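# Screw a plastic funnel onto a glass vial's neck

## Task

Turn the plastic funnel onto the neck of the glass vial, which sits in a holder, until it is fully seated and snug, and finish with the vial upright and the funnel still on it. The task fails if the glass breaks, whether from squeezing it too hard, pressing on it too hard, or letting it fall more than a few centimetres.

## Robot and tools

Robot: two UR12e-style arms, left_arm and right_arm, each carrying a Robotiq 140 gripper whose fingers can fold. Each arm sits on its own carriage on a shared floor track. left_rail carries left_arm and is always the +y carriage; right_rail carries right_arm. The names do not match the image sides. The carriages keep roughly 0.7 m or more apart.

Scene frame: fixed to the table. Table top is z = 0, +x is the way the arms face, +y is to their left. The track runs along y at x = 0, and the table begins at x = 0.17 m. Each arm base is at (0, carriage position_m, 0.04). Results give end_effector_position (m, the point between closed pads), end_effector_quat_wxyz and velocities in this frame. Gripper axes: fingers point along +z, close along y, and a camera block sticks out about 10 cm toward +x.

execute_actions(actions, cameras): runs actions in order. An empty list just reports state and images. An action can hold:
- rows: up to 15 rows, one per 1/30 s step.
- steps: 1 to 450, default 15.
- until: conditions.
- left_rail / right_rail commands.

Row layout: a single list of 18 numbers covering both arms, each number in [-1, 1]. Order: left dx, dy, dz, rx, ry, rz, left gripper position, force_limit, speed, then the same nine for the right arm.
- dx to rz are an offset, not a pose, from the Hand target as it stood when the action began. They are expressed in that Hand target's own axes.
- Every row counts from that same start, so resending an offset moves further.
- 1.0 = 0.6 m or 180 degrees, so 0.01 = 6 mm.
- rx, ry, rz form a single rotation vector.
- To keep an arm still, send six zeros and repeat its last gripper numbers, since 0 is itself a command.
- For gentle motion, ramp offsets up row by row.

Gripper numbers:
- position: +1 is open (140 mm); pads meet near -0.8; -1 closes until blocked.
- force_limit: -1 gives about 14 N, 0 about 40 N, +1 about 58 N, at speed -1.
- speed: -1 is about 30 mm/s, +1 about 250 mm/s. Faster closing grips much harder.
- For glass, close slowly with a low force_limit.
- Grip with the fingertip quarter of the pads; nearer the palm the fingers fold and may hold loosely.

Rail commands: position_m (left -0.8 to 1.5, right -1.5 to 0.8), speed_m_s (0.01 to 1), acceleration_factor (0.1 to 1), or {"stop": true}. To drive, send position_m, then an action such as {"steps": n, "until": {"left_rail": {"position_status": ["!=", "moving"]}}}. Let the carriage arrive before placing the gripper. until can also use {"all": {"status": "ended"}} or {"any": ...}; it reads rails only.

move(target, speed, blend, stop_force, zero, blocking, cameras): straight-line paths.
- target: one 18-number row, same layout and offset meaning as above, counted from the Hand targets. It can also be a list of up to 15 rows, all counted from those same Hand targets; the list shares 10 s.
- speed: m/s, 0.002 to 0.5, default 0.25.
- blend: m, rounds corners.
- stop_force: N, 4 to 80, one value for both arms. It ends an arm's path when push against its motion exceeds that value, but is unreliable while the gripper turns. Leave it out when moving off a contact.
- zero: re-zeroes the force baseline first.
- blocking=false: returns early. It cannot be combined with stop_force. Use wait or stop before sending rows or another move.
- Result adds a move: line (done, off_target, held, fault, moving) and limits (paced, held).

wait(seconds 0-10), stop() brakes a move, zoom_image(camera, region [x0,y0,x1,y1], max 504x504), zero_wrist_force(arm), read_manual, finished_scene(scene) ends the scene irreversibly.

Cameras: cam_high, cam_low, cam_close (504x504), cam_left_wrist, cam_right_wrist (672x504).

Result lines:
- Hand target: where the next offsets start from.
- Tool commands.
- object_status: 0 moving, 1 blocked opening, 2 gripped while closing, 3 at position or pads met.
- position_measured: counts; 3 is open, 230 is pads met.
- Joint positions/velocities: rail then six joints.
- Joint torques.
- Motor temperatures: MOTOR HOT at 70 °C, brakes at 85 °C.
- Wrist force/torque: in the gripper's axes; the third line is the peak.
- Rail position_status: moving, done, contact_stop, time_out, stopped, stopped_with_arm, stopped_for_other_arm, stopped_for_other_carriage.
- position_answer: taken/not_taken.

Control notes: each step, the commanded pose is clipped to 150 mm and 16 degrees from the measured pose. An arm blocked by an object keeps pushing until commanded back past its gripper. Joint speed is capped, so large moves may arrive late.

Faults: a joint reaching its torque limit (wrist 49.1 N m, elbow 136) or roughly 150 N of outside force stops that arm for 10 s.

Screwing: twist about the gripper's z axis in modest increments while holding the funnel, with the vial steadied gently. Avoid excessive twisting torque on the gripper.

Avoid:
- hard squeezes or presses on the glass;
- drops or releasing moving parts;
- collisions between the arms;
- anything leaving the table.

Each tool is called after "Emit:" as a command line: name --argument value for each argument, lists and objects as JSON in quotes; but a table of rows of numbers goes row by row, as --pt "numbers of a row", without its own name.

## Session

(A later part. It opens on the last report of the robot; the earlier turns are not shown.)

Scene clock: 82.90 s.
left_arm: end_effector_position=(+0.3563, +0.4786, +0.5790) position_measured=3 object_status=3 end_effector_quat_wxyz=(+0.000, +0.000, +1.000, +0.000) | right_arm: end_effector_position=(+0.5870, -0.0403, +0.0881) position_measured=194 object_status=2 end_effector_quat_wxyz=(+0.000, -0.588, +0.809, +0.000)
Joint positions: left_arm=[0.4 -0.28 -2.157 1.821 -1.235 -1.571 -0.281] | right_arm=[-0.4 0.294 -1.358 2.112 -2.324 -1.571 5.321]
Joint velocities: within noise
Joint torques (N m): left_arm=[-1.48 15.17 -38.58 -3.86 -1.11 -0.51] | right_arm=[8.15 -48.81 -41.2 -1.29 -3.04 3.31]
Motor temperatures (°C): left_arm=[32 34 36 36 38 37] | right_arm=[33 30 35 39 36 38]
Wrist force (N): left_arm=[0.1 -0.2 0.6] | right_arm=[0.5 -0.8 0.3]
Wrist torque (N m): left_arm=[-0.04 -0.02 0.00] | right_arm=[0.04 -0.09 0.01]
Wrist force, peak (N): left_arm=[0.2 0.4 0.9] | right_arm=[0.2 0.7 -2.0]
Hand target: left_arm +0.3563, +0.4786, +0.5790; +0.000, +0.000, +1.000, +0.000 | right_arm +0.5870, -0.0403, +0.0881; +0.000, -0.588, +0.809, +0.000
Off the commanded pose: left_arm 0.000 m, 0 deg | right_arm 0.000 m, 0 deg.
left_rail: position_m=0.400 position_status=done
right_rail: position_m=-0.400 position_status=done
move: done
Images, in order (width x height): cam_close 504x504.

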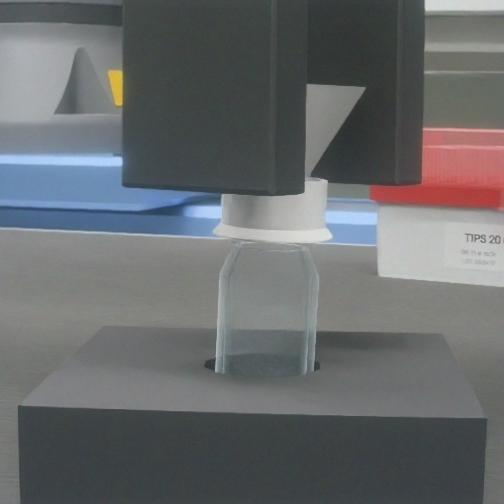

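Emit:
move --target '[0,0,0,0,0,0,1,1,1,0,0,0,0,0,0,-0.15,-1,-1]' --cameras '["cam_close"]'

Emit:
move --target '[0,0,0,0,0,0,1,1,1,0,0,0,0,0,-0.95,-0.15,-1,-1]' --speed 0.5 --cameras '["cam_close","cam_right_wrist"]'

Emit:
zoom_image --camera "cam_right_wrist" --region '[260, 140, 430, 280]'

Scene clock: 84.87 s.
left_arm: end_effector_position=(+0.3563, +0.4786, +0.5790) position_measured=3 object_status=3 end_effector_quat_wxyz=(+0.000, +0.000, +1.000, +0.000) | right_arm: end_effector_position=(+0.5870, -0.0403, +0.0881) position_measured=148 object_status=0 end_effector_quat_wxyz=(+0.000, -0.588, +0.809, +0.000)
Joint positions: left_arm=[0.4 -0.28 -2.157 1.821 -1.235 -1.571 -0.281] | right_arm=[-0.4 0.294 -1.358 2.111 -2.324 -1.571 5.321]
Joint velocities: within noise
Joint torques (N m): left_arm=[1.01 14.67 -37.77 -4.14 -0.6 -0.35] | right_arm=[5.89 -50.71 -40.06 -2.95 -2.99 3.34]
Motor temperatures (°C): left_arm=[32 34 36 36 38 37] | right_arm=[33 30 35 39 36 38]
Wrist force (N): left_arm=[0.1 -0.3 0.2] | right_arm=[0.4 -0.1 -0.1]
Wrist torque (N m): left_arm=[-0.08 -0.01 0.00] | right_arm=[-0.04 -0.09 0.02]
Wrist force, peak (N): left_arm=[0.8 -0.2 0.3] | right_arm=[0.8 -1.4 0.0]
Hand target: left_arm +0.3563, +0.4786, +0.5790; +0.000, +0.000, +1.000, +0.000 | right_arm +0.5870, -0.0403, +0.0881; +0.000, -0.588, +0.809, +0.000
Off the commanded pose: left_arm 0.000 m, 0 deg | right_arm 0.000 m, 0 deg.
left_rail: position_m=0.400 position_status=done
right_rail: position_m=-0.400 position_status=done
move: done
Images, in order (width x height): cam_close 504x504.

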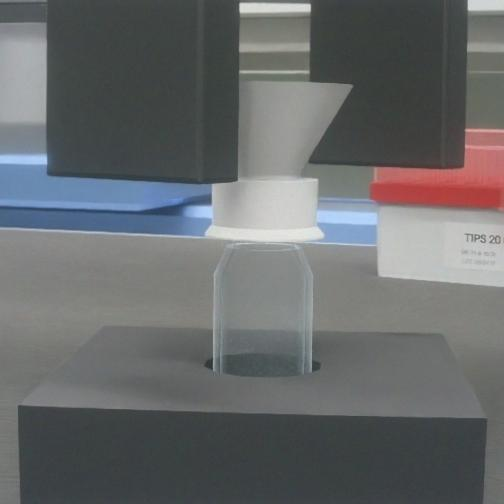

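Scene clock: 88.57 s.
left_arm: end_effector_position=(+0.3563, +0.4786, +0.5790) position_measured=3 object_status=3 end_effector_quat_wxyz=(+0.000, +0.000, +1.000, +0.000) | right_arm: end_effector_position=(+0.5870, -0.0403, +0.0881) position_measured=148 object_status=3 end_effector_quat_wxyz=(+0.000, +0.853, +0.522, +0.000)
Joint positions: left_arm=[0.4 -0.28 -2.157 1.821 -1.235 -1.571 -0.28] | right_arm=[-0.4 0.294 -1.358 2.112 -2.324 -1.571 2.336]
Joint velocities: within noise
Joint torques (N m): left_arm=[0.39 16.65 -38.23 -4.34 -0.52 -0.21] | right_arm=[-14.38 -77.36 -29.57 -1.76 3.95 -3.11]
Motor temperatures (°C): left_arm=[32 34 36 36 38 37] | right_arm=[33 30 35 39 36 38]
Wrist force (N): left_arm=[-0.1 -0.4 -0.1] | right_arm=[0.8 -0.2 -0.1]
Wrist torque (N m): left_arm=[-0.09 0.01 0.00] | right_arm=[-0.08 -0.16 0.00]
Wrist force, peak (N): left_arm=[0.6 -0.1 0.7] | right_arm=[0.8 -0.6 1.0]
Hand target: left_arm +0.3563, +0.4786, +0.5790; +0.000, +0.000, +1.000, +0.000 | right_arm +0.5870, -0.0403, +0.0881; +0.000, +0.853, +0.522, +0.000
Off the commanded pose: left_arm 0.000 m, 0 deg | right_arm 0.000 m, 0 deg.
left_rail: position_m=0.400 position_status=done
right_rail: position_m=-0.400 position_status=done
move: done
Images, in order (width x height): cam_close 504x504, cam_right_wrist 672x504.

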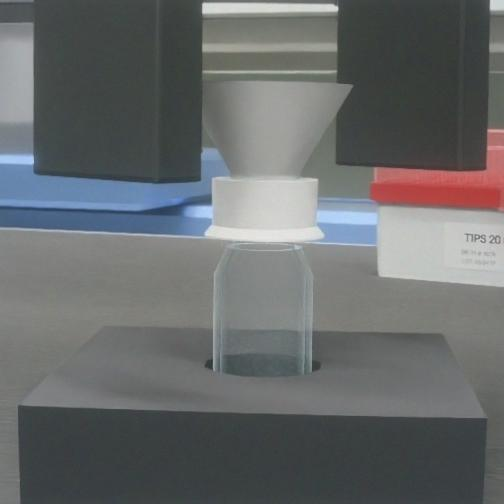

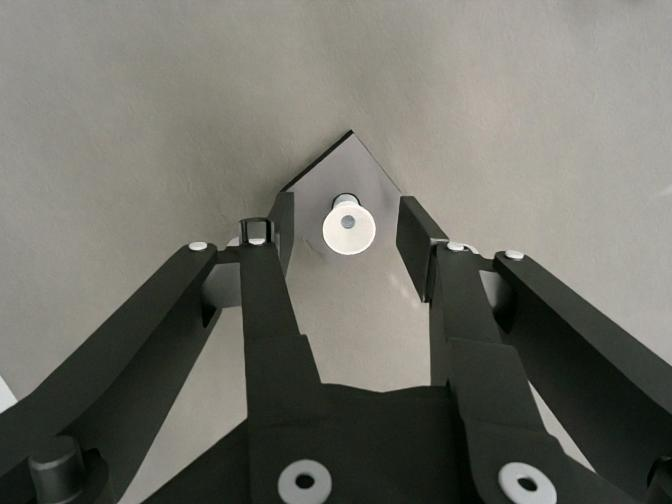

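Scaled by 2.965 from the camera's 672x504 image, which has a finer 960x720 frame.

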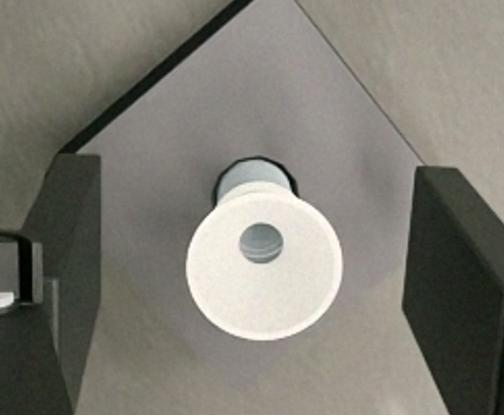

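Emit:
move --target '[0,0,0,0,0,0,1,1,1,0,0,0,0,0,-1,-0.15,-1,-1]' --speed 0.5 --cameras '["cam_right_wrist"]'

Emit:
zoom_image --camera "cam_right_wrist" --region '[260, 140, 430, 280]'

Scene clock: 93.07 s.
left_arm: end_effector_position=(+0.3563, +0.4786, +0.5790) position_measured=3 object_status=3 end_effector_quat_wxyz=(+0.000, +0.000, +1.000, +0.000) | right_arm: end_effector_position=(+0.5870, -0.0403, +0.0881) position_measured=148 object_status=3 end_effector_quat_wxyz=(+0.000, -0.523, +0.853, +0.000)
Joint positions: left_arm=[0.4 -0.28 -2.157 1.821 -1.235 -1.571 -0.281] | right_arm=[-0.4 0.294 -1.358 2.112 -2.324 -1.571 5.478]
Joint velocities: within noise
Joint torques (N m): left_arm=[-0.58 16.34 -38.07 -4.07 -1.08 -0.68] | right_arm=[7.84 -48.29 -41.93 -1.75 -3.05 2.9]
Motor temperatures (°C): left_arm=[32 34 36 36 38 37] | right_arm=[33 30 35 39 36 38]
Wrist force (N): left_arm=[-0.2 0.2 0.3] | right_arm=[0.6 -0.4 -0.1]
Wrist torque (N m): left_arm=[0.04 0.04 0.00] | right_arm=[-0.11 -0.14 0.01]
Wrist force, peak (N): left_arm=[0.5 -0.3 0.6] | right_arm=[0.5 -0.7 0.8]
Hand target: left_arm +0.3563, +0.4786, +0.5790; +0.000, +0.000, +1.000, +0.000 | right_arm +0.5870, -0.0403, +0.0881; +0.000, -0.522, +0.853, +0.000
Off the commanded pose: left_arm 0.000 m, 0 deg | right_arm 0.000 m, 0 deg.
left_rail: position_m=0.400 position_status=done
right_rail: position_m=-0.400 position_status=done
move: done
Images, in order (width x height): cam_right_wrist 672x504.

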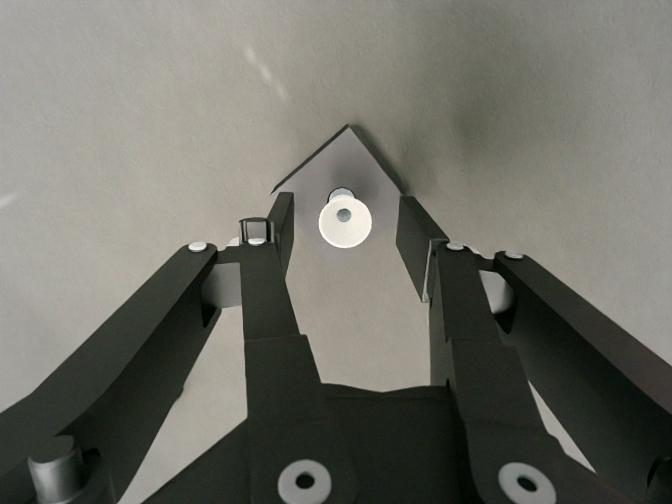

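Scaled by 2.965 from the camera's 672x504 image, which has a finer 960x720 frame.

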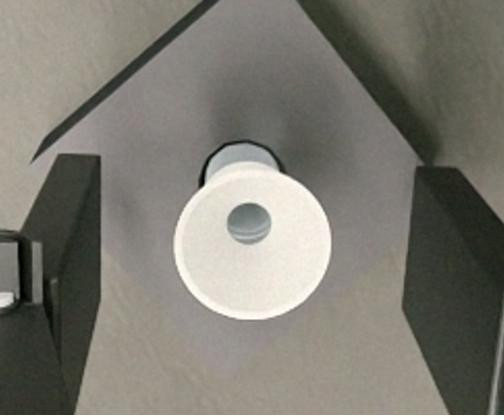

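Emit:
move --target '[0,0,0,0,0,0,1,1,1,0.0032,-0.0018,0,0,0,0,-0.15,-1,-1]' --cameras '[]'

Emit:
move --target '[0,0,0,0,0,0,1,1,1,0,0,0,0,0,-0.97,-0.15,-1,-1]' --speed 0.5 --cameras '[]'

Emit:
move --target '[0,0,0,0,0,0,1,1,1,0,0,0,0,0,-0.97,-0.15,-1,-1]' --speed 0.5 --cameras '["cam_right_wrist"]'

Emit:
move --target '[0,0,0,0,0,0,1,1,1,0,0,0,0,0,0,-1,-1,-1]' --cameras '[]'

Emit:
wait --seconds 0.7 --cameras '["cam_close","cam_right_wrist"]'

Emit:
zoom_image --camera "cam_close" --region '[190, 100, 370, 280]'

Scene clock: 94.83 s.
left_arm: end_effector_position=(+0.3563, +0.4786, +0.5790) position_measured=3 object_status=3 end_effector_quat_wxyz=(+0.000, +0.000, +1.000, +0.000) | right_arm: end_effector_position=(+0.5871, -0.0424, +0.0881) position_measured=148 object_status=3 end_effector_quat_wxyz=(+0.000, -0.523, +0.853, +0.000)
Joint positions: left_arm=[0.4 -0.28 -2.157 1.821 -1.235 -1.571 -0.28] | right_arm=[-0.4 0.291 -1.36 2.113 -2.325 -1.571 5.475]
Joint velocities: within noise
Joint torques (N m): left_arm=[-1.17 15.44 -38.61 -4.19 -0.81 -0.54] | right_arm=[-15.19 -77.27 -28.96 -7.64 -2.98 -3.02]
Motor temperatures (°C): left_arm=[32 34 36 36 38 37] | right_arm=[33 30 35 39 36 38]
Wrist force (N): left_arm=[0.0 -0.2 0.2] | right_arm=[0.3 0.0 0.2]
Wrist torque (N m): left_arm=[-0.04 0.00 0.00] | right_arm=[-0.01 -0.05 0.01]
Wrist force, peak (N): left_arm=[0.0 -0.3 0.7] | right_arm=[1.1 0.2 0.3]
Hand target: left_arm +0.3563, +0.4786, +0.5790; +0.000, +0.000, +1.000, +0.000 | right_arm +0.5871, -0.0425, +0.0881; +0.000, -0.522, +0.853, +0.000
Off the commanded pose: left_arm 0.000 m, 0 deg | right_arm 0.000 m, 0 deg.
left_rail: position_m=0.400 position_status=done
right_rail: position_m=-0.400 position_status=done
move: done
No camera images: "cameras" was empty.

Scene clock: 98.60 s.
left_arm: end_effector_position=(+0.3563, +0.4786, +0.5790) position_measured=3 object_status=3 end_effector_quat_wxyz=(+0.000, +0.000, +1.000, +0.000) | right_arm: end_effector_position=(+0.5871, -0.0425, +0.0881) position_measured=148 object_status=3 end_effector_quat_wxyz=(+0.000, +0.876, +0.482, +0.000)
Joint positions: left_arm=[0.4 -0.28 -2.157 1.821 -1.235 -1.571 -0.281] | right_arm=[-0.4 0.291 -1.36 2.114 -2.325 -1.571 2.427]
Joint velocities: within noise
Joint torques (N m): left_arm=[0.24 14.14 -38.72 -4.46 -1.31 -0.63] | right_arm=[-13.66 -76.78 -29.67 -1.91 3.84 -2.54]
Motor temperatures (°C): left_arm=[32 34 36 36 38 37] | right_arm=[33 30 35 39 36 38]
Wrist force (N): left_arm=[0.0 0.2 0.0] | right_arm=[-0.1 0.1 0.2]
Wrist torque (N m): left_arm=[0.04 -0.01 0.00] | right_arm=[-0.01 0.02 -0.01]
Wrist force, peak (N): left_arm=[0.3 -0.4 0.7] | right_arm=[1.0 -0.2 0.5]
Hand target: left_arm +0.3563, +0.4786, +0.5790; +0.000, +0.000, +1.000, +0.000 | right_arm +0.5871, -0.0425, +0.0881; +0.000, +0.876, +0.482, +0.000
Off the commanded pose: left_arm 0.000 m, 0 deg | right_arm 0.000 m, 0 deg.
left_rail: position_m=0.400 position_status=done
right_rail: position_m=-0.400 position_status=done
move: done
No camera images: "cameras" was empty.

Scene clock: 102.37 s.
left_arm: end_effector_position=(+0.3563, +0.4786, +0.5790) position_measured=3 object_status=3 end_effector_quat_wxyz=(+0.000, +0.000, +1.000, +0.000) | right_arm: end_effector_position=(+0.5871, -0.0425, +0.0881) position_measured=148 object_status=3 end_effector_quat_wxyz=(+0.000, -0.440, +0.898, +0.000)
Joint positions: left_arm=[0.4 -0.28 -2.157 1.821 -1.235 -1.571 -0.281] | right_arm=[-0.4 0.291 -1.36 2.114 -2.325 -1.571 -0.62]
Joint velocities: within noise
Joint torques (N m): left_arm=[-1.2 15.14 -38.38 -4.24 -1.2 -0.53] | right_arm=[-13.33 -77.19 -29.46 -1.79 4.06 -3.28]
Motor temperatures (°C): left_arm=[32 34 36 36 38 37] | right_arm=[33 30 35 39 36 38]
Wrist force (N): left_arm=[0.1 0.2 0.4] | right_arm=[0.2 0.0 0.1]
Wrist torque (N m): left_arm=[0.05 -0.03 0.00] | right_arm=[-0.03 -0.05 0.00]
Wrist force, peak (N): left_arm=[0.5 -0.2 0.8] | right_arm=[0.3 -1.0 0.2]
Hand target: left_arm +0.3563, +0.4786, +0.5790; +0.000, +0.000, +1.000, +0.000 | right_arm +0.5871, -0.0425, +0.0881; +0.000, -0.440, +0.898, +0.000
Off the commanded pose: left_arm 0.000 m, 0 deg | right_arm 0.000 m, 0 deg.
left_rail: position_m=0.400 position_status=done
right_rail: position_m=-0.400 position_status=done
move: done
Images, in order (width x height): cam_right_wrist 672x504.

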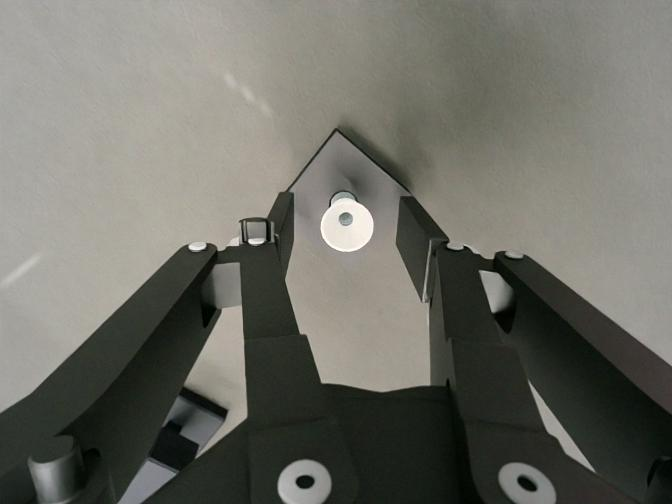

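Scene clock: 103.57 s.
left_arm: end_effector_position=(+0.3563, +0.4786, +0.5790) position_measured=3 object_status=3 end_effector_quat_wxyz=(+0.000, +0.000, +1.000, +0.000) | right_arm: end_effector_position=(+0.5871, -0.0425, +0.0881) position_measured=193 object_status=0 end_effector_quat_wxyz=(+0.000, -0.440, +0.898, +0.000)
Joint positions: left_arm=[0.4 -0.28 -2.157 1.821 -1.235 -1.571 -0.281] | right_arm=[-0.4 0.291 -1.36 2.114 -2.325 -1.571 -0.62]
Joint velocities: within noise
Joint torques (N m): left_arm=[-1.52 15.14 -38.62 -3.96 -0.81 -0.42] | right_arm=[-12.95 -75.87 -32.03 -2.33 3.61 -3.09]
Motor temperatures (°C): left_arm=[32 34 36 36 38 37] | right_arm=[33 30 35 39 36 38]
Wrist force (N): left_arm=[0.5 -0.3 0.3] | right_arm=[0.5 0.3 -0.7]
Wrist torque (N m): left_arm=[-0.06 -0.12 0.01] | right_arm=[0.04 -0.10 0.00]
Wrist force, peak (N): left_arm=[0.3 -0.6 0.4] | right_arm=[0.3 -0.6 -0.9]
Hand target: left_arm +0.3563, +0.4786, +0.5790; +0.000, +0.000, +1.000, +0.000 | right_arm +0.5871, -0.0425, +0.0881; +0.000, -0.440, +0.898, +0.000
Off the commanded pose: left_arm 0.000 m, 0 deg | right_arm 0.000 m, 0 deg.
left_rail: position_m=0.400 position_status=done
right_rail: position_m=-0.400 position_status=done
move: done
No camera images: "cameras" was empty.

Scene clock: 104.27 s.
left_arm: end_effector_position=(+0.3563, +0.4786, +0.5790) position_measured=3 object_status=3 end_effector_quat_wxyz=(+0.000, +0.000, +1.000, +0.000) | right_arm: end_effector_position=(+0.5871, -0.0425, +0.0881) position_measured=193 object_status=2 end_effector_quat_wxyz=(+0.000, -0.440, +0.898, +0.000)
Joint positions: left_arm=[0.4 -0.28 -2.157 1.821 -1.235 -1.571 -0.28] | right_arm=[-0.4 0.291 -1.36 2.114 -2.325 -1.571 -0.62]
Joint velocities: within noise
Joint torques (N m): left_arm=[-2.77 16.56 -39.32 -3.99 -1.16 -0.4] | right_arm=[-13.25 -75.55 -32.84 -3.18 3.57 -3]
Motor temperatures (°C): left_arm=[32 34 36 36 38 37] | right_arm=[33 30 35 39 36 38]
Wrist force (N): left_arm=[0.2 -0.3 0.2] | right_arm=[0.3 -0.3 -0.9]
Wrist torque (N m): left_arm=[-0.08 -0.04 0.00] | right_arm=[-0.09 -0.06 0.00]
Wrist force, peak (N): left_arm=[0.4 -0.3 0.4] | right_arm=[0.6 -0.5 -1.1]
Hand target: left_arm +0.3563, +0.4786, +0.5790; +0.000, +0.000, +1.000, +0.000 | right_arm +0.5871, -0.0425, +0.0881; +0.000, -0.440, +0.898, +0.000
Tool commands: left_gripper/position=+1.0 left_gripper/force_limit=+1.0 left_gripper/speed=+1.0 right_gripper/position=-1.0 right_gripper/force_limit=-1.0 right_gripper/speed=-1.0
Off the commanded pose: left_arm 0.000 m, 0 deg | right_arm 0.000 m, 0 deg.
left_rail: position_m=0.400 position_status=done
right_rail: position_m=-0.400 position_status=done
wait: 0.70 s
Images, in order (width x height): cam_close 504x504, cam_right_wrist 672x504.

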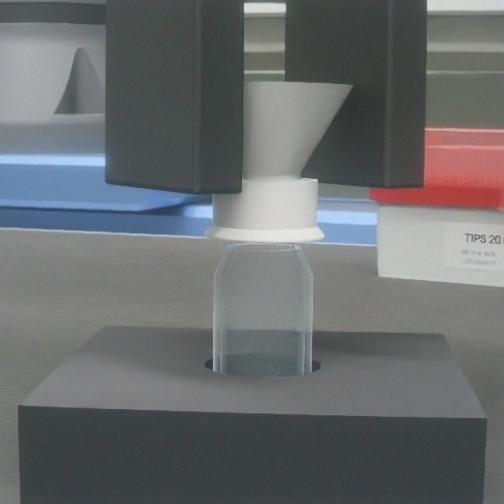

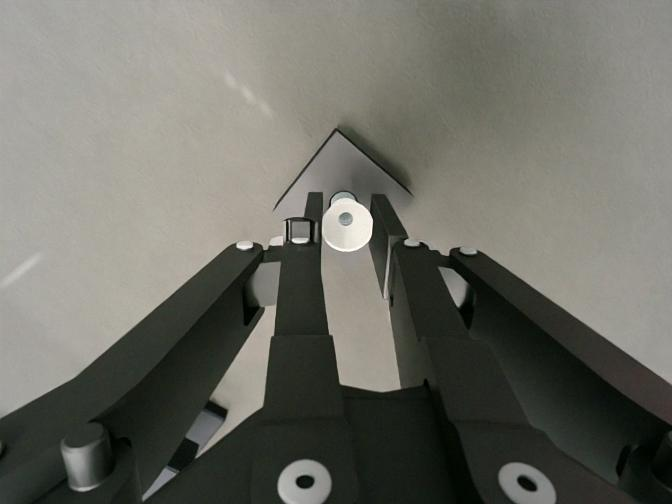

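Scaled by 2.800 from the camera's 504x504 image, which has a finer 720x720 frame.

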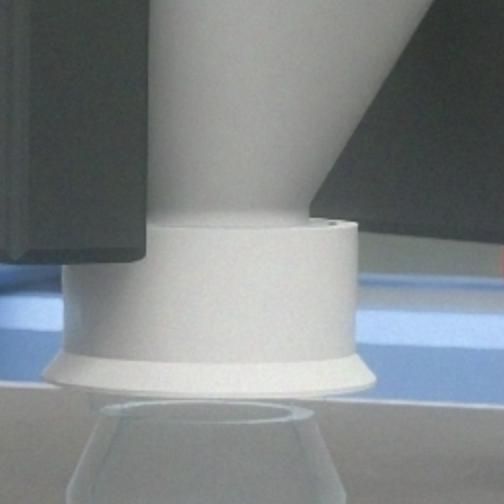

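Well centered. Continue, watching wrist torque.

Emit:
move --target '[0,0,0,0,0,0,1,1,1,0,0,0.0014,0,0,0.7,-1,-1,-1]' --speed 0.4 --cameras '["cam_close"]'

Emit:
zoom_image --camera "cam_close" --region '[190, 100, 370, 280]'

Emit:
move --target '[0,0,0,0,0,0,1,1,1,0,0,0.001,0,0,0.5,-1,-1,-1]' --speed 0.4 --cameras '["cam_close"]'

Emit:
zoom_image --camera "cam_close" --region '[190, 100, 370, 280]'

Scene clock: 108.40 s.
left_arm: end_effector_position=(+0.3563, +0.4786, +0.5790) position_measured=3 object_status=3 end_effector_quat_wxyz=(+0.000, +0.000, +1.000, +0.000) | right_arm: end_effector_position=(+0.5871, -0.0425, +0.0872) position_measured=193 object_status=2 end_effector_quat_wxyz=(+0.000, +0.600, +0.800, +0.000)
Joint positions: left_arm=[0.4 -0.28 -2.157 1.821 -1.235 -1.571 -0.281] | right_arm=[-0.4 0.291 -1.359 2.114 -2.326 -1.571 1.579]
Joint velocities: within noise
Joint torques (N m): left_arm=[-0.95 16.75 -39.42 -4.59 -1.13 -0.28] | right_arm=[7.34 -46.98 -40.29 -1.39 -3.11 2.48]
Motor temperatures (°C): left_arm=[32 34 36 36 38 37] | right_arm=[33 30 35 39 36 38]
Wrist force (N): left_arm=[-0.1 -0.3 0.1] | right_arm=[0.5 -0.4 -3.0]
Wrist torque (N m): left_arm=[-0.08 0.03 0.00] | right_arm=[-0.07 -0.11 -0.03]
Wrist force, peak (N): left_arm=[0.3 -0.4 0.7] | right_arm=[-0.2 -0.3 -5.1]
Hand target: left_arm +0.3563, +0.4786, +0.5790; +0.000, +0.000, +1.000, +0.000 | right_arm +0.5871, -0.0425, +0.0873; +0.000, +0.600, +0.800, +0.000
Off the commanded pose: left_arm 0.000 m, 0 deg | right_arm 0.000 m, 0 deg.
left_rail: position_m=0.400 position_status=done
right_rail: position_m=-0.400 position_status=done
move: done
Images, in order (width x height): cam_close 504x504.

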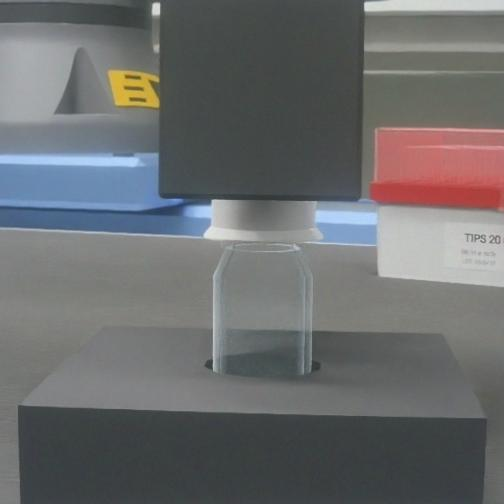

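Scaled by 2.800 from the camera's 504x504 image, which has a finer 720x720 frame.

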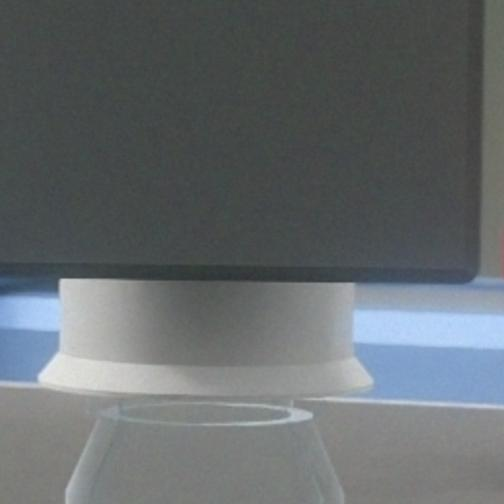

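Scene clock: 111.03 s.
left_arm: end_effector_position=(+0.3563, +0.4786, +0.5790) position_measured=3 object_status=3 end_effector_quat_wxyz=(+0.000, +0.000, +1.000, +0.000) | right_arm: end_effector_position=(+0.5871, -0.0425, +0.0866) position_measured=193 object_status=2 end_effector_quat_wxyz=(+0.000, +0.990, +0.141, +0.000)
Joint positions: left_arm=[0.4 -0.28 -2.157 1.821 -1.235 -1.571 -0.281] | right_arm=[-0.4 0.291 -1.358 2.115 -2.328 -1.571 3.15]
Joint velocities: within noise
Joint torques (N m): left_arm=[-1.55 14.11 -38.37 -4.09 -1.02 -0.43] | right_arm=[7.45 -45.32 -40.29 -1.23 -3.23 2.53]
Motor temperatures (°C): left_arm=[32 34 36 36 38 37] | right_arm=[33 30 35 39 36 38]
Wrist force (N): left_arm=[0.0 0.0 0.2] | right_arm=[0.0 -0.3 -2.9]
Wrist torque (N m): left_arm=[-0.01 0.00 0.00] | right_arm=[-0.04 0.00 -0.02]
Wrist force, peak (N): left_arm=[-0.2 0.0 0.7] | right_arm=[0.3 0.0 -5.2]
Hand target: left_arm +0.3563, +0.4786, +0.5790; +0.000, +0.000, +1.000, +0.000 | right_arm +0.5871, -0.0425, +0.0867; +0.000, +0.990, +0.141, +0.000
Off the commanded pose: left_arm 0.000 m, 0 deg | right_arm 0.000 m, 0 deg.
left_rail: position_m=0.400 position_status=done
right_rail: position_m=-0.400 position_status=done
move: done
Images, in order (width x height): cam_close 504x504.

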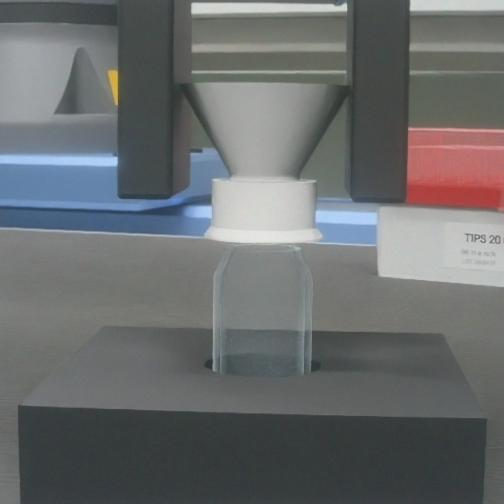

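Scaled by 2.800 from the camera's 504x504 image, which has a finer 720x720 frame.

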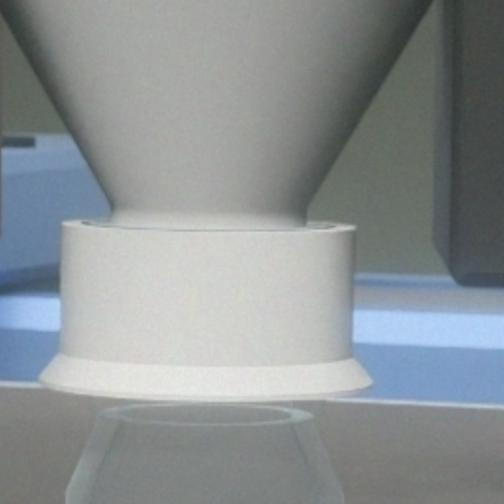

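Emit:
zoom_image --camera "cam_close" --region '[200, 200, 330, 390]'

Emit:
move --target '[0,0,0,0,0,0,1,1,1,0,0,0,0,0,0.3,-1,-1,-1]' --speed 0.3 --cameras '["cam_close"]'

Emit:
zoom_image --camera "cam_close" --region '[200, 200, 330, 390]'

Scaled by 2.653 from the camera's 504x504 image, which has a finer 720x720 frame.

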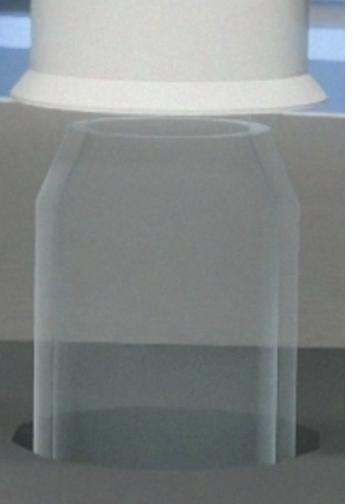

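Scene clock: 114.97 s.
left_arm: end_effector_position=(+0.3563, +0.4786, +0.5790) position_measured=3 object_status=3 end_effector_quat_wxyz=(+0.000, +0.000, +1.000, +0.000) | right_arm: end_effector_position=(+0.5871, -0.0425, +0.0867) position_measured=193 object_status=2 end_effector_quat_wxyz=(+0.000, +0.946, -0.324, +0.000)
Joint positions: left_arm=[0.4 -0.28 -2.157 1.821 -1.235 -1.571 -0.28] | right_arm=[-0.4 0.291 -1.358 2.115 -2.328 -1.571 4.092]
Joint velocities: within noise
Joint torques (N m): left_arm=[-2.5 14.91 -38.38 -4.51 -1.43 -0.22] | right_arm=[7.65 -47.58 -41.43 -1.52 -3.06 2.82]
Motor temperatures (°C): left_arm=[32 34 36 36 38 37] | right_arm=[33 30 35 39 36 38]
Wrist force (N): left_arm=[-0.2 -0.2 0.3] | right_arm=[0.7 -0.3 -1.2]
Wrist torque (N m): left_arm=[-0.05 0.04 0.00] | right_arm=[0.03 -0.14 -0.02]
Wrist force, peak (N): left_arm=[0.4 -0.5 0.6] | right_arm=[0.4 -0.1 -4.6]
Hand target: left_arm +0.3563, +0.4786, +0.5790; +0.000, +0.000, +1.000, +0.000 | right_arm +0.5871, -0.0425, +0.0867; +0.000, +0.946, -0.324, +0.000
Off the commanded pose: left_arm 0.000 m, 0 deg | right_arm 0.000 m, 0 deg.
left_rail: position_m=0.400 position_status=done
right_rail: position_m=-0.400 position_status=done
move: done
Images, in order (width x height): cam_close 504x504.

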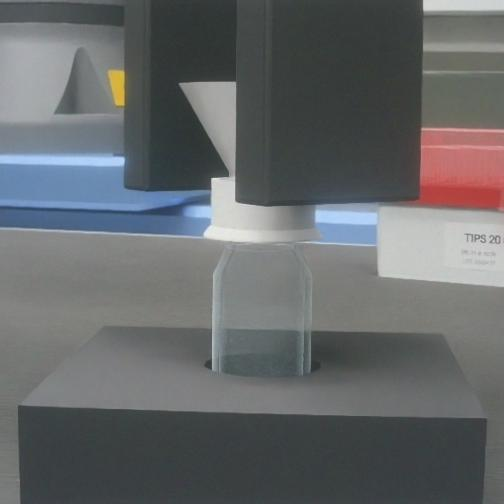

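Scaled by 2.653 from the camera's 504x504 image, which has a finer 720x720 frame.

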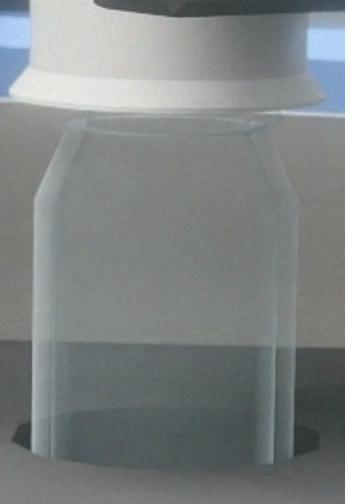

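Emit:
move --target '[0,0,0,0,0,0,1,1,1,0,0,0,0,0,0.3,-1,-1,-1]' --speed 0.2 --blocking false --cameras '[]'

Emit:
wait --seconds 0.5 --cameras '["cam_close"]'

Emit:
zoom_image --camera "cam_close" --region '[200, 230, 330, 390]'

Emit:
wait --seconds 0.5 --cameras '["cam_close"]'

Emit:
zoom_image --camera "cam_close" --region '[200, 230, 330, 390]'

Emit:
wait --seconds 5 --cameras '["cam_close","cam_right_wrist"]'

Emit:
zoom_image --camera "cam_close" --region '[200, 230, 330, 390]'

Scene clock: 118.10 s.
left_arm: end_effector_position=(+0.3563, +0.4786, +0.5790) position_measured=3 object_status=3 end_effector_quat_wxyz=(+0.000, +0.000, +1.000, +0.000) | right_arm: end_effector_position=(+0.5871, -0.0425, +0.0866) position_measured=193 object_status=2 end_effector_quat_wxyz=(+0.000, +0.923, -0.385, +0.000) end_effector_velocity=(-0.001, +0.000, +0.000) end_effector_angular_velocity=(+0.002, +0.002, -0.393)
Joint positions: left_arm=[0.4 -0.28 -2.157 1.821 -1.235 -1.571 -0.28] | right_arm=[-0.4 0.291 -1.358 2.115 -2.327 -1.57 4.223]
Joint velocities: left_arm=[within noise] | right_arm=[0 0 0 0.001 0 0.002 0.392]
Joint torques (N m): left_arm=[-1.44 14.07 -38.4 -3.96 -1.3 -0.43] | right_arm=[-14.65 -64.91 -27.54 -4.03 4.15 4.05]
Motor temperatures (°C): left_arm=[32 34 36 36 38 37] | right_arm=[33 30 35 39 36 38]
Wrist force (N): left_arm=[0.1 0.2 0.6] | right_arm=[0.4 -0.9 -2.3]
Wrist torque (N m): left_arm=[0.05 -0.03 0.00] | right_arm=[-0.06 -0.09 -0.01]
Wrist force, peak (N): left_arm=[0.3 -0.1 0.7] | right_arm=[0.1 -0.4 -2.7]
Hand target: left_arm +0.3563, +0.4786, +0.5790; +0.000, +0.000, +1.000, +0.000 | right_arm +0.5871, -0.0425, +0.0867; +0.000, +0.913, -0.408, +0.000
Tool commands: left_gripper/position=+1.0 left_gripper/force_limit=+1.0 left_gripper/speed=+1.0 right_gripper/position=-1.0 right_gripper/force_limit=-1.0 right_gripper/speed=-1.0
Off the commanded pose: left_arm 0.000 m, 0 deg | right_arm 0.000 m, 46 deg.
left_rail: position_m=0.400 position_status=done
right_rail: position_m=-0.400 position_status=done
move: running
No camera images: "cameras" was empty.

Scene clock: 118.60 s.
left_arm: end_effector_position=(+0.3563, +0.4786, +0.5790) position_measured=3 object_status=3 end_effector_quat_wxyz=(+0.000, +0.000, +1.000, +0.000) | right_arm: end_effector_position=(+0.5871, -0.0425, +0.0866) position_measured=193 object_status=2 end_effector_quat_wxyz=(+0.000, +0.880, -0.474, +0.000) end_effector_velocity=(+0.000, +0.000, +0.000) end_effector_angular_velocity=(+0.000, +0.000, -0.394)
Joint positions: left_arm=[0.4 -0.28 -2.157 1.821 -1.235 -1.571 -0.281] | right_arm=[-0.4 0.29 -1.358 2.115 -2.328 -1.57 4.42]
Joint velocities: left_arm=[within noise] | right_arm=[0 0 0 0 0 0 0.394]
Joint torques (N m): left_arm=[0.51 14.55 -38.92 -4.22 -1.65 -0.15] | right_arm=[-14.09 -70.95 -27.85 -7.14 3.48 4.97]
Motor temperatures (°C): left_arm=[32 34 36 36 38 37] | right_arm=[33 30 35 39 36 38]
Wrist force (N): left_arm=[0.1 0.1 0.5] | right_arm=[0.4 -1.3 -3.0]
Wrist torque (N m): left_arm=[0.02 -0.02 0.00] | right_arm=[-0.11 -0.08 0.00]
Wrist force, peak (N): left_arm=[0.4 -0.2 0.8] | right_arm=[0.7 -1.0 -3.2]
Hand target: left_arm +0.3563, +0.4786, +0.5790; +0.000, +0.000, +1.000, +0.000 | right_arm +0.5871, -0.0425, +0.0867; +0.000, +0.868, -0.496, +0.000
Tool commands: left_gripper/position=+1.0 left_gripper/force_limit=+1.0 left_gripper/speed=+1.0 right_gripper/position=-1.0 right_gripper/force_limit=-1.0 right_gripper/speed=-1.0
Off the commanded pose: left_arm 0.000 m, 0 deg | right_arm 0.000 m, 35 deg.
left_rail: position_m=0.400 position_status=done
right_rail: position_m=-0.400 position_status=done
earlier move: running
wait: 0.50 s
Images, in order (width x height): cam_close 504x504.

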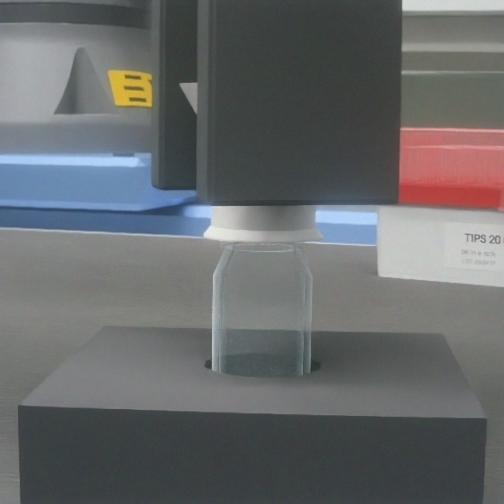

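Scaled by 3.150 from the camera's 504x504 image, which has a finer 720x720 frame.

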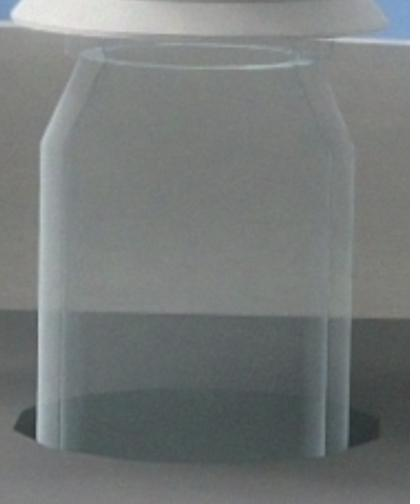

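Scene clock: 119.10 s.
left_arm: end_effector_position=(+0.3563, +0.4786, +0.5790) position_measured=3 object_status=3 end_effector_quat_wxyz=(+0.000, +0.000, +1.000, +0.000) | right_arm: end_effector_position=(+0.5871, -0.0425, +0.0866) position_measured=193 object_status=2 end_effector_quat_wxyz=(+0.000, +0.829, -0.559, +0.000) end_effector_velocity=(+0.000, +0.000, +0.000) end_effector_angular_velocity=(-0.001, -0.001, -0.394)
Joint positions: left_arm=[0.4 -0.28 -2.157 1.821 -1.235 -1.571 -0.281] | right_arm=[-0.4 0.29 -1.358 2.115 -2.328 -1.57 4.618]
Joint velocities: left_arm=[within noise] | right_arm=[0 0 0 0 0 -0.001 0.394]
Joint torques (N m): left_arm=[-1.43 16.26 -38.57 -4.25 -1.05 -0.31] | right_arm=[-13.98 -74.14 -28.26 -6.96 3.36 4.71]
Motor temperatures (°C): left_arm=[32 34 36 36 38 37] | right_arm=[33 30 35 39 36 38]
Wrist force (N): left_arm=[-0.3 0.0 0.2] | right_arm=[0.8 -1.0 -3.0]
Wrist torque (N m): left_arm=[0.00 0.07 0.00] | right_arm=[-0.03 -0.16 -0.01]
Wrist force, peak (N): left_arm=[0.2 -0.4 0.5] | right_arm=[0.5 -1.1 -3.1]
Hand target: left_arm +0.3563, +0.4786, +0.5790; +0.000, +0.000, +1.000, +0.000 | right_arm +0.5871, -0.0425, +0.0867; +0.000, +0.815, -0.580, +0.000
Tool commands: left_gripper/position=+1.0 left_gripper/force_limit=+1.0 left_gripper/speed=+1.0 right_gripper/position=-1.0 right_gripper/force_limit=-1.0 right_gripper/speed=-1.0
Off the commanded pose: left_arm 0.000 m, 0 deg | right_arm 0.000 m, 24 deg.
left_rail: position_m=0.400 position_status=done
right_rail: position_m=-0.400 position_status=done
earlier move: running
wait: 0.50 s
Images, in order (width x height): cam_close 504x504.

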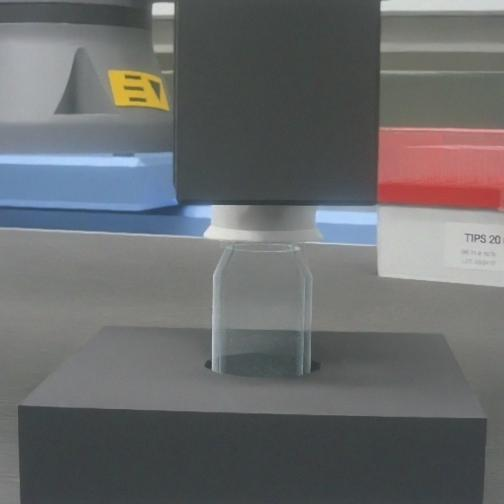

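Scaled by 3.150 from the camera's 504x504 image, which has a finer 720x720 frame.

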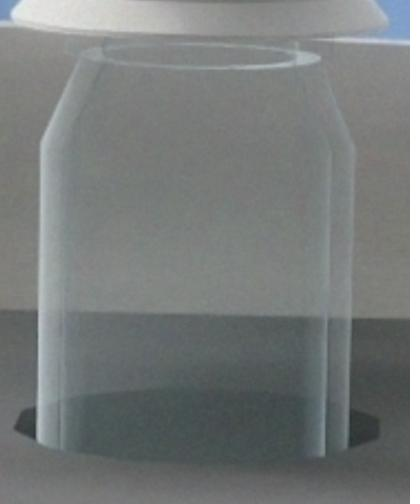

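Scene clock: 120.40 s.
left_arm: end_effector_position=(+0.3563, +0.4786, +0.5790) position_measured=3 object_status=3 end_effector_quat_wxyz=(+0.000, +0.000, +1.000, +0.000) | right_arm: end_effector_position=(+0.5871, -0.0425, +0.0867) position_measured=193 object_status=2 end_effector_quat_wxyz=(+0.000, +0.696, -0.718, +0.000) end_effector_velocity=(+0.000, +0.000, +0.000) end_effector_angular_velocity=(-0.002, +0.000, -0.008)
Joint positions: left_arm=[0.4 -0.28 -2.157 1.821 -1.235 -1.571 -0.281] | right_arm=[-0.4 0.291 -1.358 2.115 -2.328 -1.571 5.034]
Joint velocities: left_arm=[within noise] | right_arm=[0 0.001 0 0 0 -0.002 0.009]
Joint torques (N m): left_arm=[-2.37 12.54 -38.85 -4.45 -0.98 -0.65] | right_arm=[9.33 -56.94 -40.84 -4.38 -3.09 3.52]
Motor temperatures (°C): left_arm=[32 34 36 36 38 37] | right_arm=[33 30 35 39 36 38]
Wrist force (N): left_arm=[0.2 0.1 0.2] | right_arm=[0.4 -0.8 -2.2]
Wrist torque (N m): left_arm=[0.02 -0.05 0.00] | right_arm=[0.00 -0.09 -0.01]
Wrist force, peak (N): left_arm=[0.6 -0.3 0.6] | right_arm=[0.3 -0.4 -3.4]
Hand target: left_arm +0.3563, +0.4786, +0.5790; +0.000, +0.000, +1.000, +0.000 | right_arm +0.5871, -0.0425, +0.0867; +0.000, +0.696, -0.718, +0.000
Tool commands: left_gripper/position=+1.0 left_gripper/force_limit=+1.0 left_gripper/speed=+1.0 right_gripper/position=-1.0 right_gripper/force_limit=-1.0 right_gripper/speed=-1.0
Off the commanded pose: left_arm 0.000 m, 0 deg | right_arm 0.000 m, 0 deg.
left_rail: position_m=0.400 position_status=done
right_rail: position_m=-0.400 position_status=done
earlier move: done
wait: 1.30 of 5 s (the move ended)
Images, in order (width x height): cam_close 504x504, cam_right_wrist 672x504.

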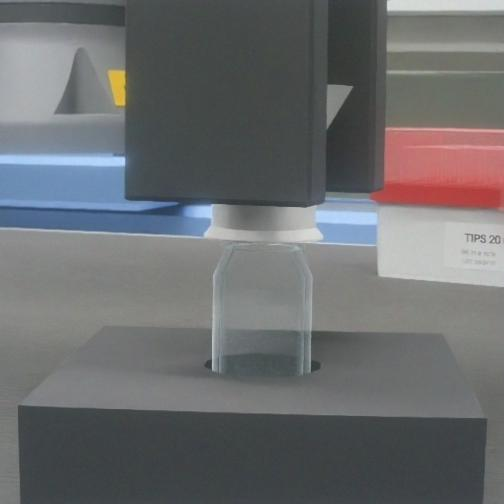

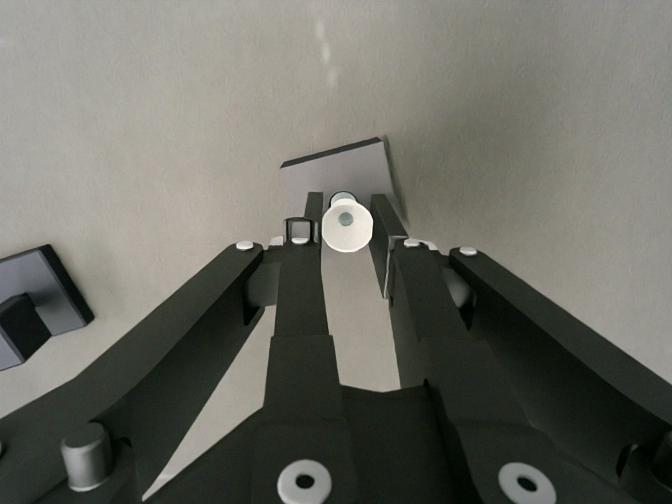

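Scaled by 3.150 from the camera's 504x504 image, which has a finer 720x720 frame.

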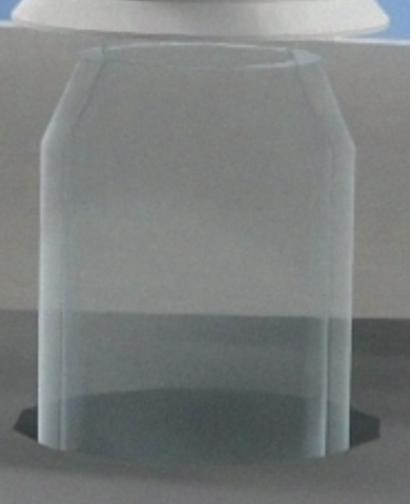

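Emit:
move --target '[0,0,0,0,0,0,1,1,1,0,0,0,0,0,0,-0.15,-1,-1]' --cameras '[]'

Emit:
move --target '[0,0,0,0,0,0,1,1,1,0,0,-0.0125,0,0,-0.3056,-0.15,-1,-1]' --cameras '["cam_close"]'

Emit:
move --target '[0,0,0,0,0,0,1,1,1,0,0,0,0,0,0,-1,-1,-1]' --cameras '[]'

Emit:
wait --seconds 0.8 --cameras '["cam_close","cam_right_wrist"]'

Scene clock: 132.80 s.
left_arm: end_effector_position=(+0.3563, +0.4786, +0.5790) position_measured=3 object_status=3 end_effector_quat_wxyz=(+0.000, +0.000, +1.000, +0.000) | right_arm: end_effector_position=(+0.5871, -0.0425, +0.0866) position_measured=148 object_status=0 end_effector_quat_wxyz=(+0.000, +0.696, -0.718, +0.000)
Joint positions: left_arm=[0.4 -0.28 -2.157 1.821 -1.235 -1.571 -0.281] | right_arm=[-0.4 0.291 -1.358 2.115 -2.327 -1.571 5.035]
Joint velocities: within noise
Joint torques (N m): left_arm=[-0.75 14.48 -39.45 -4.14 -1.35 -0.21] | right_arm=[6.29 -53.5 -38.63 -2.92 -2.58 2.97]
Motor temperatures (°C): left_arm=[32 34 36 36 38 37] | right_arm=[33 30 35 39 36 38]
Wrist force (N): left_arm=[0.0 -0.1 0.1] | right_arm=[0.3 -0.4 0.6]
Wrist torque (N m): left_arm=[-0.02 0.01 0.00] | right_arm=[-0.10 -0.08 0.00]
Wrist force, peak (N): left_arm=[0.2 0.0 0.8] | right_arm=[0.3 -0.6 -2.7]
Hand target: left_arm +0.3563, +0.4786, +0.5790; +0.000, +0.000, +1.000, +0.000 | right_arm +0.5871, -0.0425, +0.0867; +0.000, +0.696, -0.718, +0.000
Off the commanded pose: left_arm 0.000 m, 0 deg | right_arm 0.000 m, 0 deg.
left_rail: position_m=0.400 position_status=done
right_rail: position_m=-0.400 position_status=done
move: done
No camera images: "cameras" was empty.

Scene clock: 135.30 s.
left_arm: end_effector_position=(+0.3563, +0.4786, +0.5790) position_measured=3 object_status=3 end_effector_quat_wxyz=(+0.000, +0.000, +1.000, +0.000) | right_arm: end_effector_position=(+0.5871, -0.0424, +0.0942) position_measured=148 object_status=3 end_effector_quat_wxyz=(+0.000, +0.949, -0.316, +0.000)
Joint positions: left_arm=[0.4 -0.28 -2.157 1.821 -1.235 -1.571 -0.281] | right_arm=[-0.4 0.291 -1.368 2.109 -2.313 -1.571 4.075]
Joint velocities: within noise
Joint torques (N m): left_arm=[-2.33 15.9 -38.67 -4.18 -2 -0.52] | right_arm=[-13.18 -77.19 -39.62 -1.83 3.7 -3.66]
Motor temperatures (°C): left_arm=[32 34 36 36 38 37] | right_arm=[33 30 35 39 36 38]
Wrist force (N): left_arm=[0.1 0.1 0.2] | right_arm=[0.3 -0.4 0.4]
Wrist torque (N m): left_arm=[0.02 -0.02 0.00] | right_arm=[-0.12 -0.06 -0.01]
Wrist force, peak (N): left_arm=[0.1 -0.6 0.8] | right_arm=[0.7 -0.2 0.9]
Hand target: left_arm +0.3563, +0.4786, +0.5790; +0.000, +0.000, +1.000, +0.000 | right_arm +0.5871, -0.0425, +0.0942; +0.000, +0.949, -0.316, +0.000
Off the commanded pose: left_arm 0.000 m, 0 deg | right_arm 0.000 m, 0 deg.
left_rail: position_m=0.400 position_status=done
right_rail: position_m=-0.400 position_status=done
move: done
Images, in order (width x height): cam_close 504x504.

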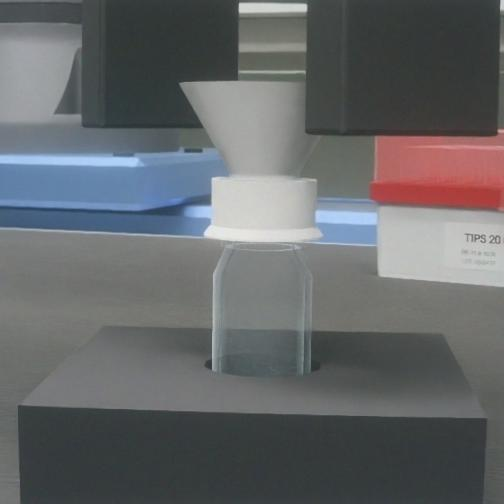

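Scene clock: 136.50 s.
left_arm: end_effector_position=(+0.3563, +0.4786, +0.5790) position_measured=3 object_status=3 end_effector_quat_wxyz=(+0.000, +0.000, +1.000, +0.000) | right_arm: end_effector_position=(+0.5871, -0.0425, +0.0942) position_measured=194 object_status=2 end_effector_quat_wxyz=(+0.000, +0.949, -0.316, +0.000)
Joint positions: left_arm=[0.4 -0.28 -2.157 1.821 -1.235 -1.571 -0.281] | right_arm=[-0.4 0.291 -1.368 2.109 -2.313 -1.571 4.075]
Joint velocities: within noise
Joint torques (N m): left_arm=[-0.55 13.19 -39.2 -4.39 -1.29 -0.24] | right_arm=[-13.49 -76.43 -30.65 -2.82 3.41 -3.1]
Motor temperatures (°C): left_arm=[32 34 36 36 38 37] | right_arm=[33 30 35 39 36 38]
Wrist force (N): left_arm=[0.1 0.1 0.2] | right_arm=[0.2 0.2 -1.6]
Wrist torque (N m): left_arm=[0.01 -0.01 0.00] | right_arm=[-0.02 -0.03 -0.01]
Wrist force, peak (N): left_arm=[0.1 -0.6 0.4] | right_arm=[0.2 0.2 -1.6]
Hand target: left_arm +0.3563, +0.4786, +0.5790; +0.000, +0.000, +1.000, +0.000 | right_arm +0.5871, -0.0425, +0.0942; +0.000, +0.949, -0.316, +0.000
Off the commanded pose: left_arm 0.000 m, 0 deg | right_arm 0.000 m, 0 deg.
left_rail: position_m=0.400 position_status=done
right_rail: position_m=-0.400 position_status=done
move: done
No camera images: "cameras" was empty.

Scene clock: 137.30 s.
left_arm: end_effector_position=(+0.3563, +0.4786, +0.5790) position_measured=3 object_status=3 end_effector_quat_wxyz=(+0.000, +0.000, +1.000, +0.000) | right_arm: end_effector_position=(+0.5871, -0.0425, +0.0942) position_measured=194 object_status=2 end_effector_quat_wxyz=(+0.000, +0.949, -0.316, +0.000)
Joint positions: left_arm=[0.4 -0.28 -2.157 1.821 -1.235 -1.571 -0.28] | right_arm=[-0.4 0.291 -1.368 2.109 -2.313 -1.571 4.075]
Joint velocities: within noise
Joint torques (N m): left_arm=[-0.41 14.17 -38.89 -4.72 -1.41 -0.52] | right_arm=[-13.6 -75.84 -29.87 -3.29 3.7 -3.07]
Motor temperatures (°C): left_arm=[32 34 36 36 38 37] | right_arm=[33 30 35 39 36 38]
Wrist force (N): left_arm=[0.1 -0.1 0.2] | right_arm=[0.1 -0.1 -1.2]
Wrist torque (N m): left_arm=[-0.02 -0.02 0.00] | right_arm=[-0.07 -0.01 0.00]
Wrist force, peak (N): left_arm=[0.3 0.3 0.6] | right_arm=[-0.5 0.1 -1.3]
Hand target: left_arm +0.3563, +0.4786, +0.5790; +0.000, +0.000, +1.000, +0.000 | right_arm +0.5871, -0.0425, +0.0942; +0.000, +0.949, -0.316, +0.000
Tool commands: left_gripper/position=+1.0 left_gripper/force_limit=+1.0 left_gripper/speed=+1.0 right_gripper/position=-1.0 right_gripper/force_limit=-1.0 right_gripper/speed=-1.0
Off the commanded pose: left_arm 0.000 m, 0 deg | right_arm 0.000 m, 0 deg.
left_rail: position_m=0.400 position_status=done
right_rail: position_m=-0.400 position_status=done
wait: 0.80 s
Images, in order (width x height): cam_close 504x504, cam_right_wrist 672x504.

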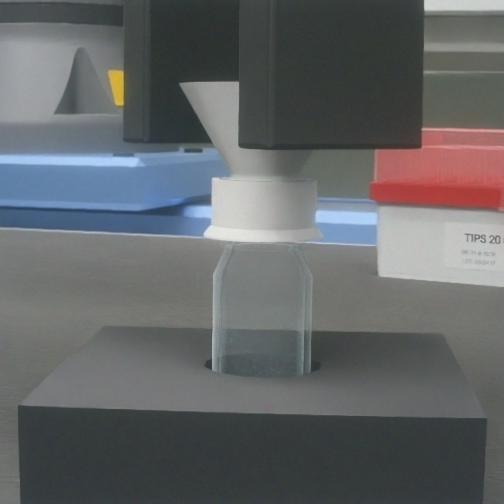

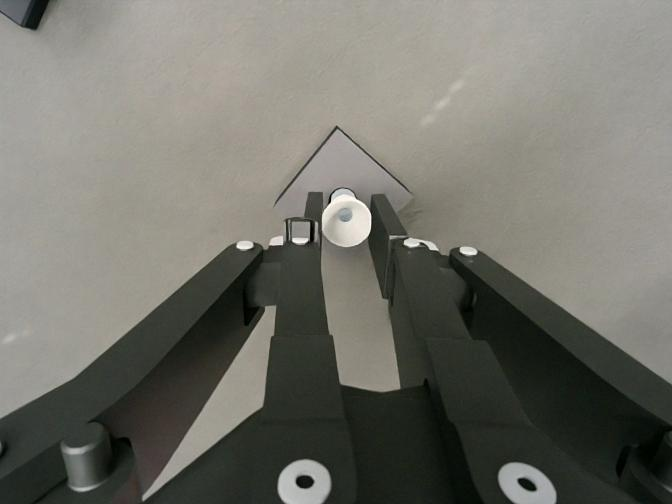

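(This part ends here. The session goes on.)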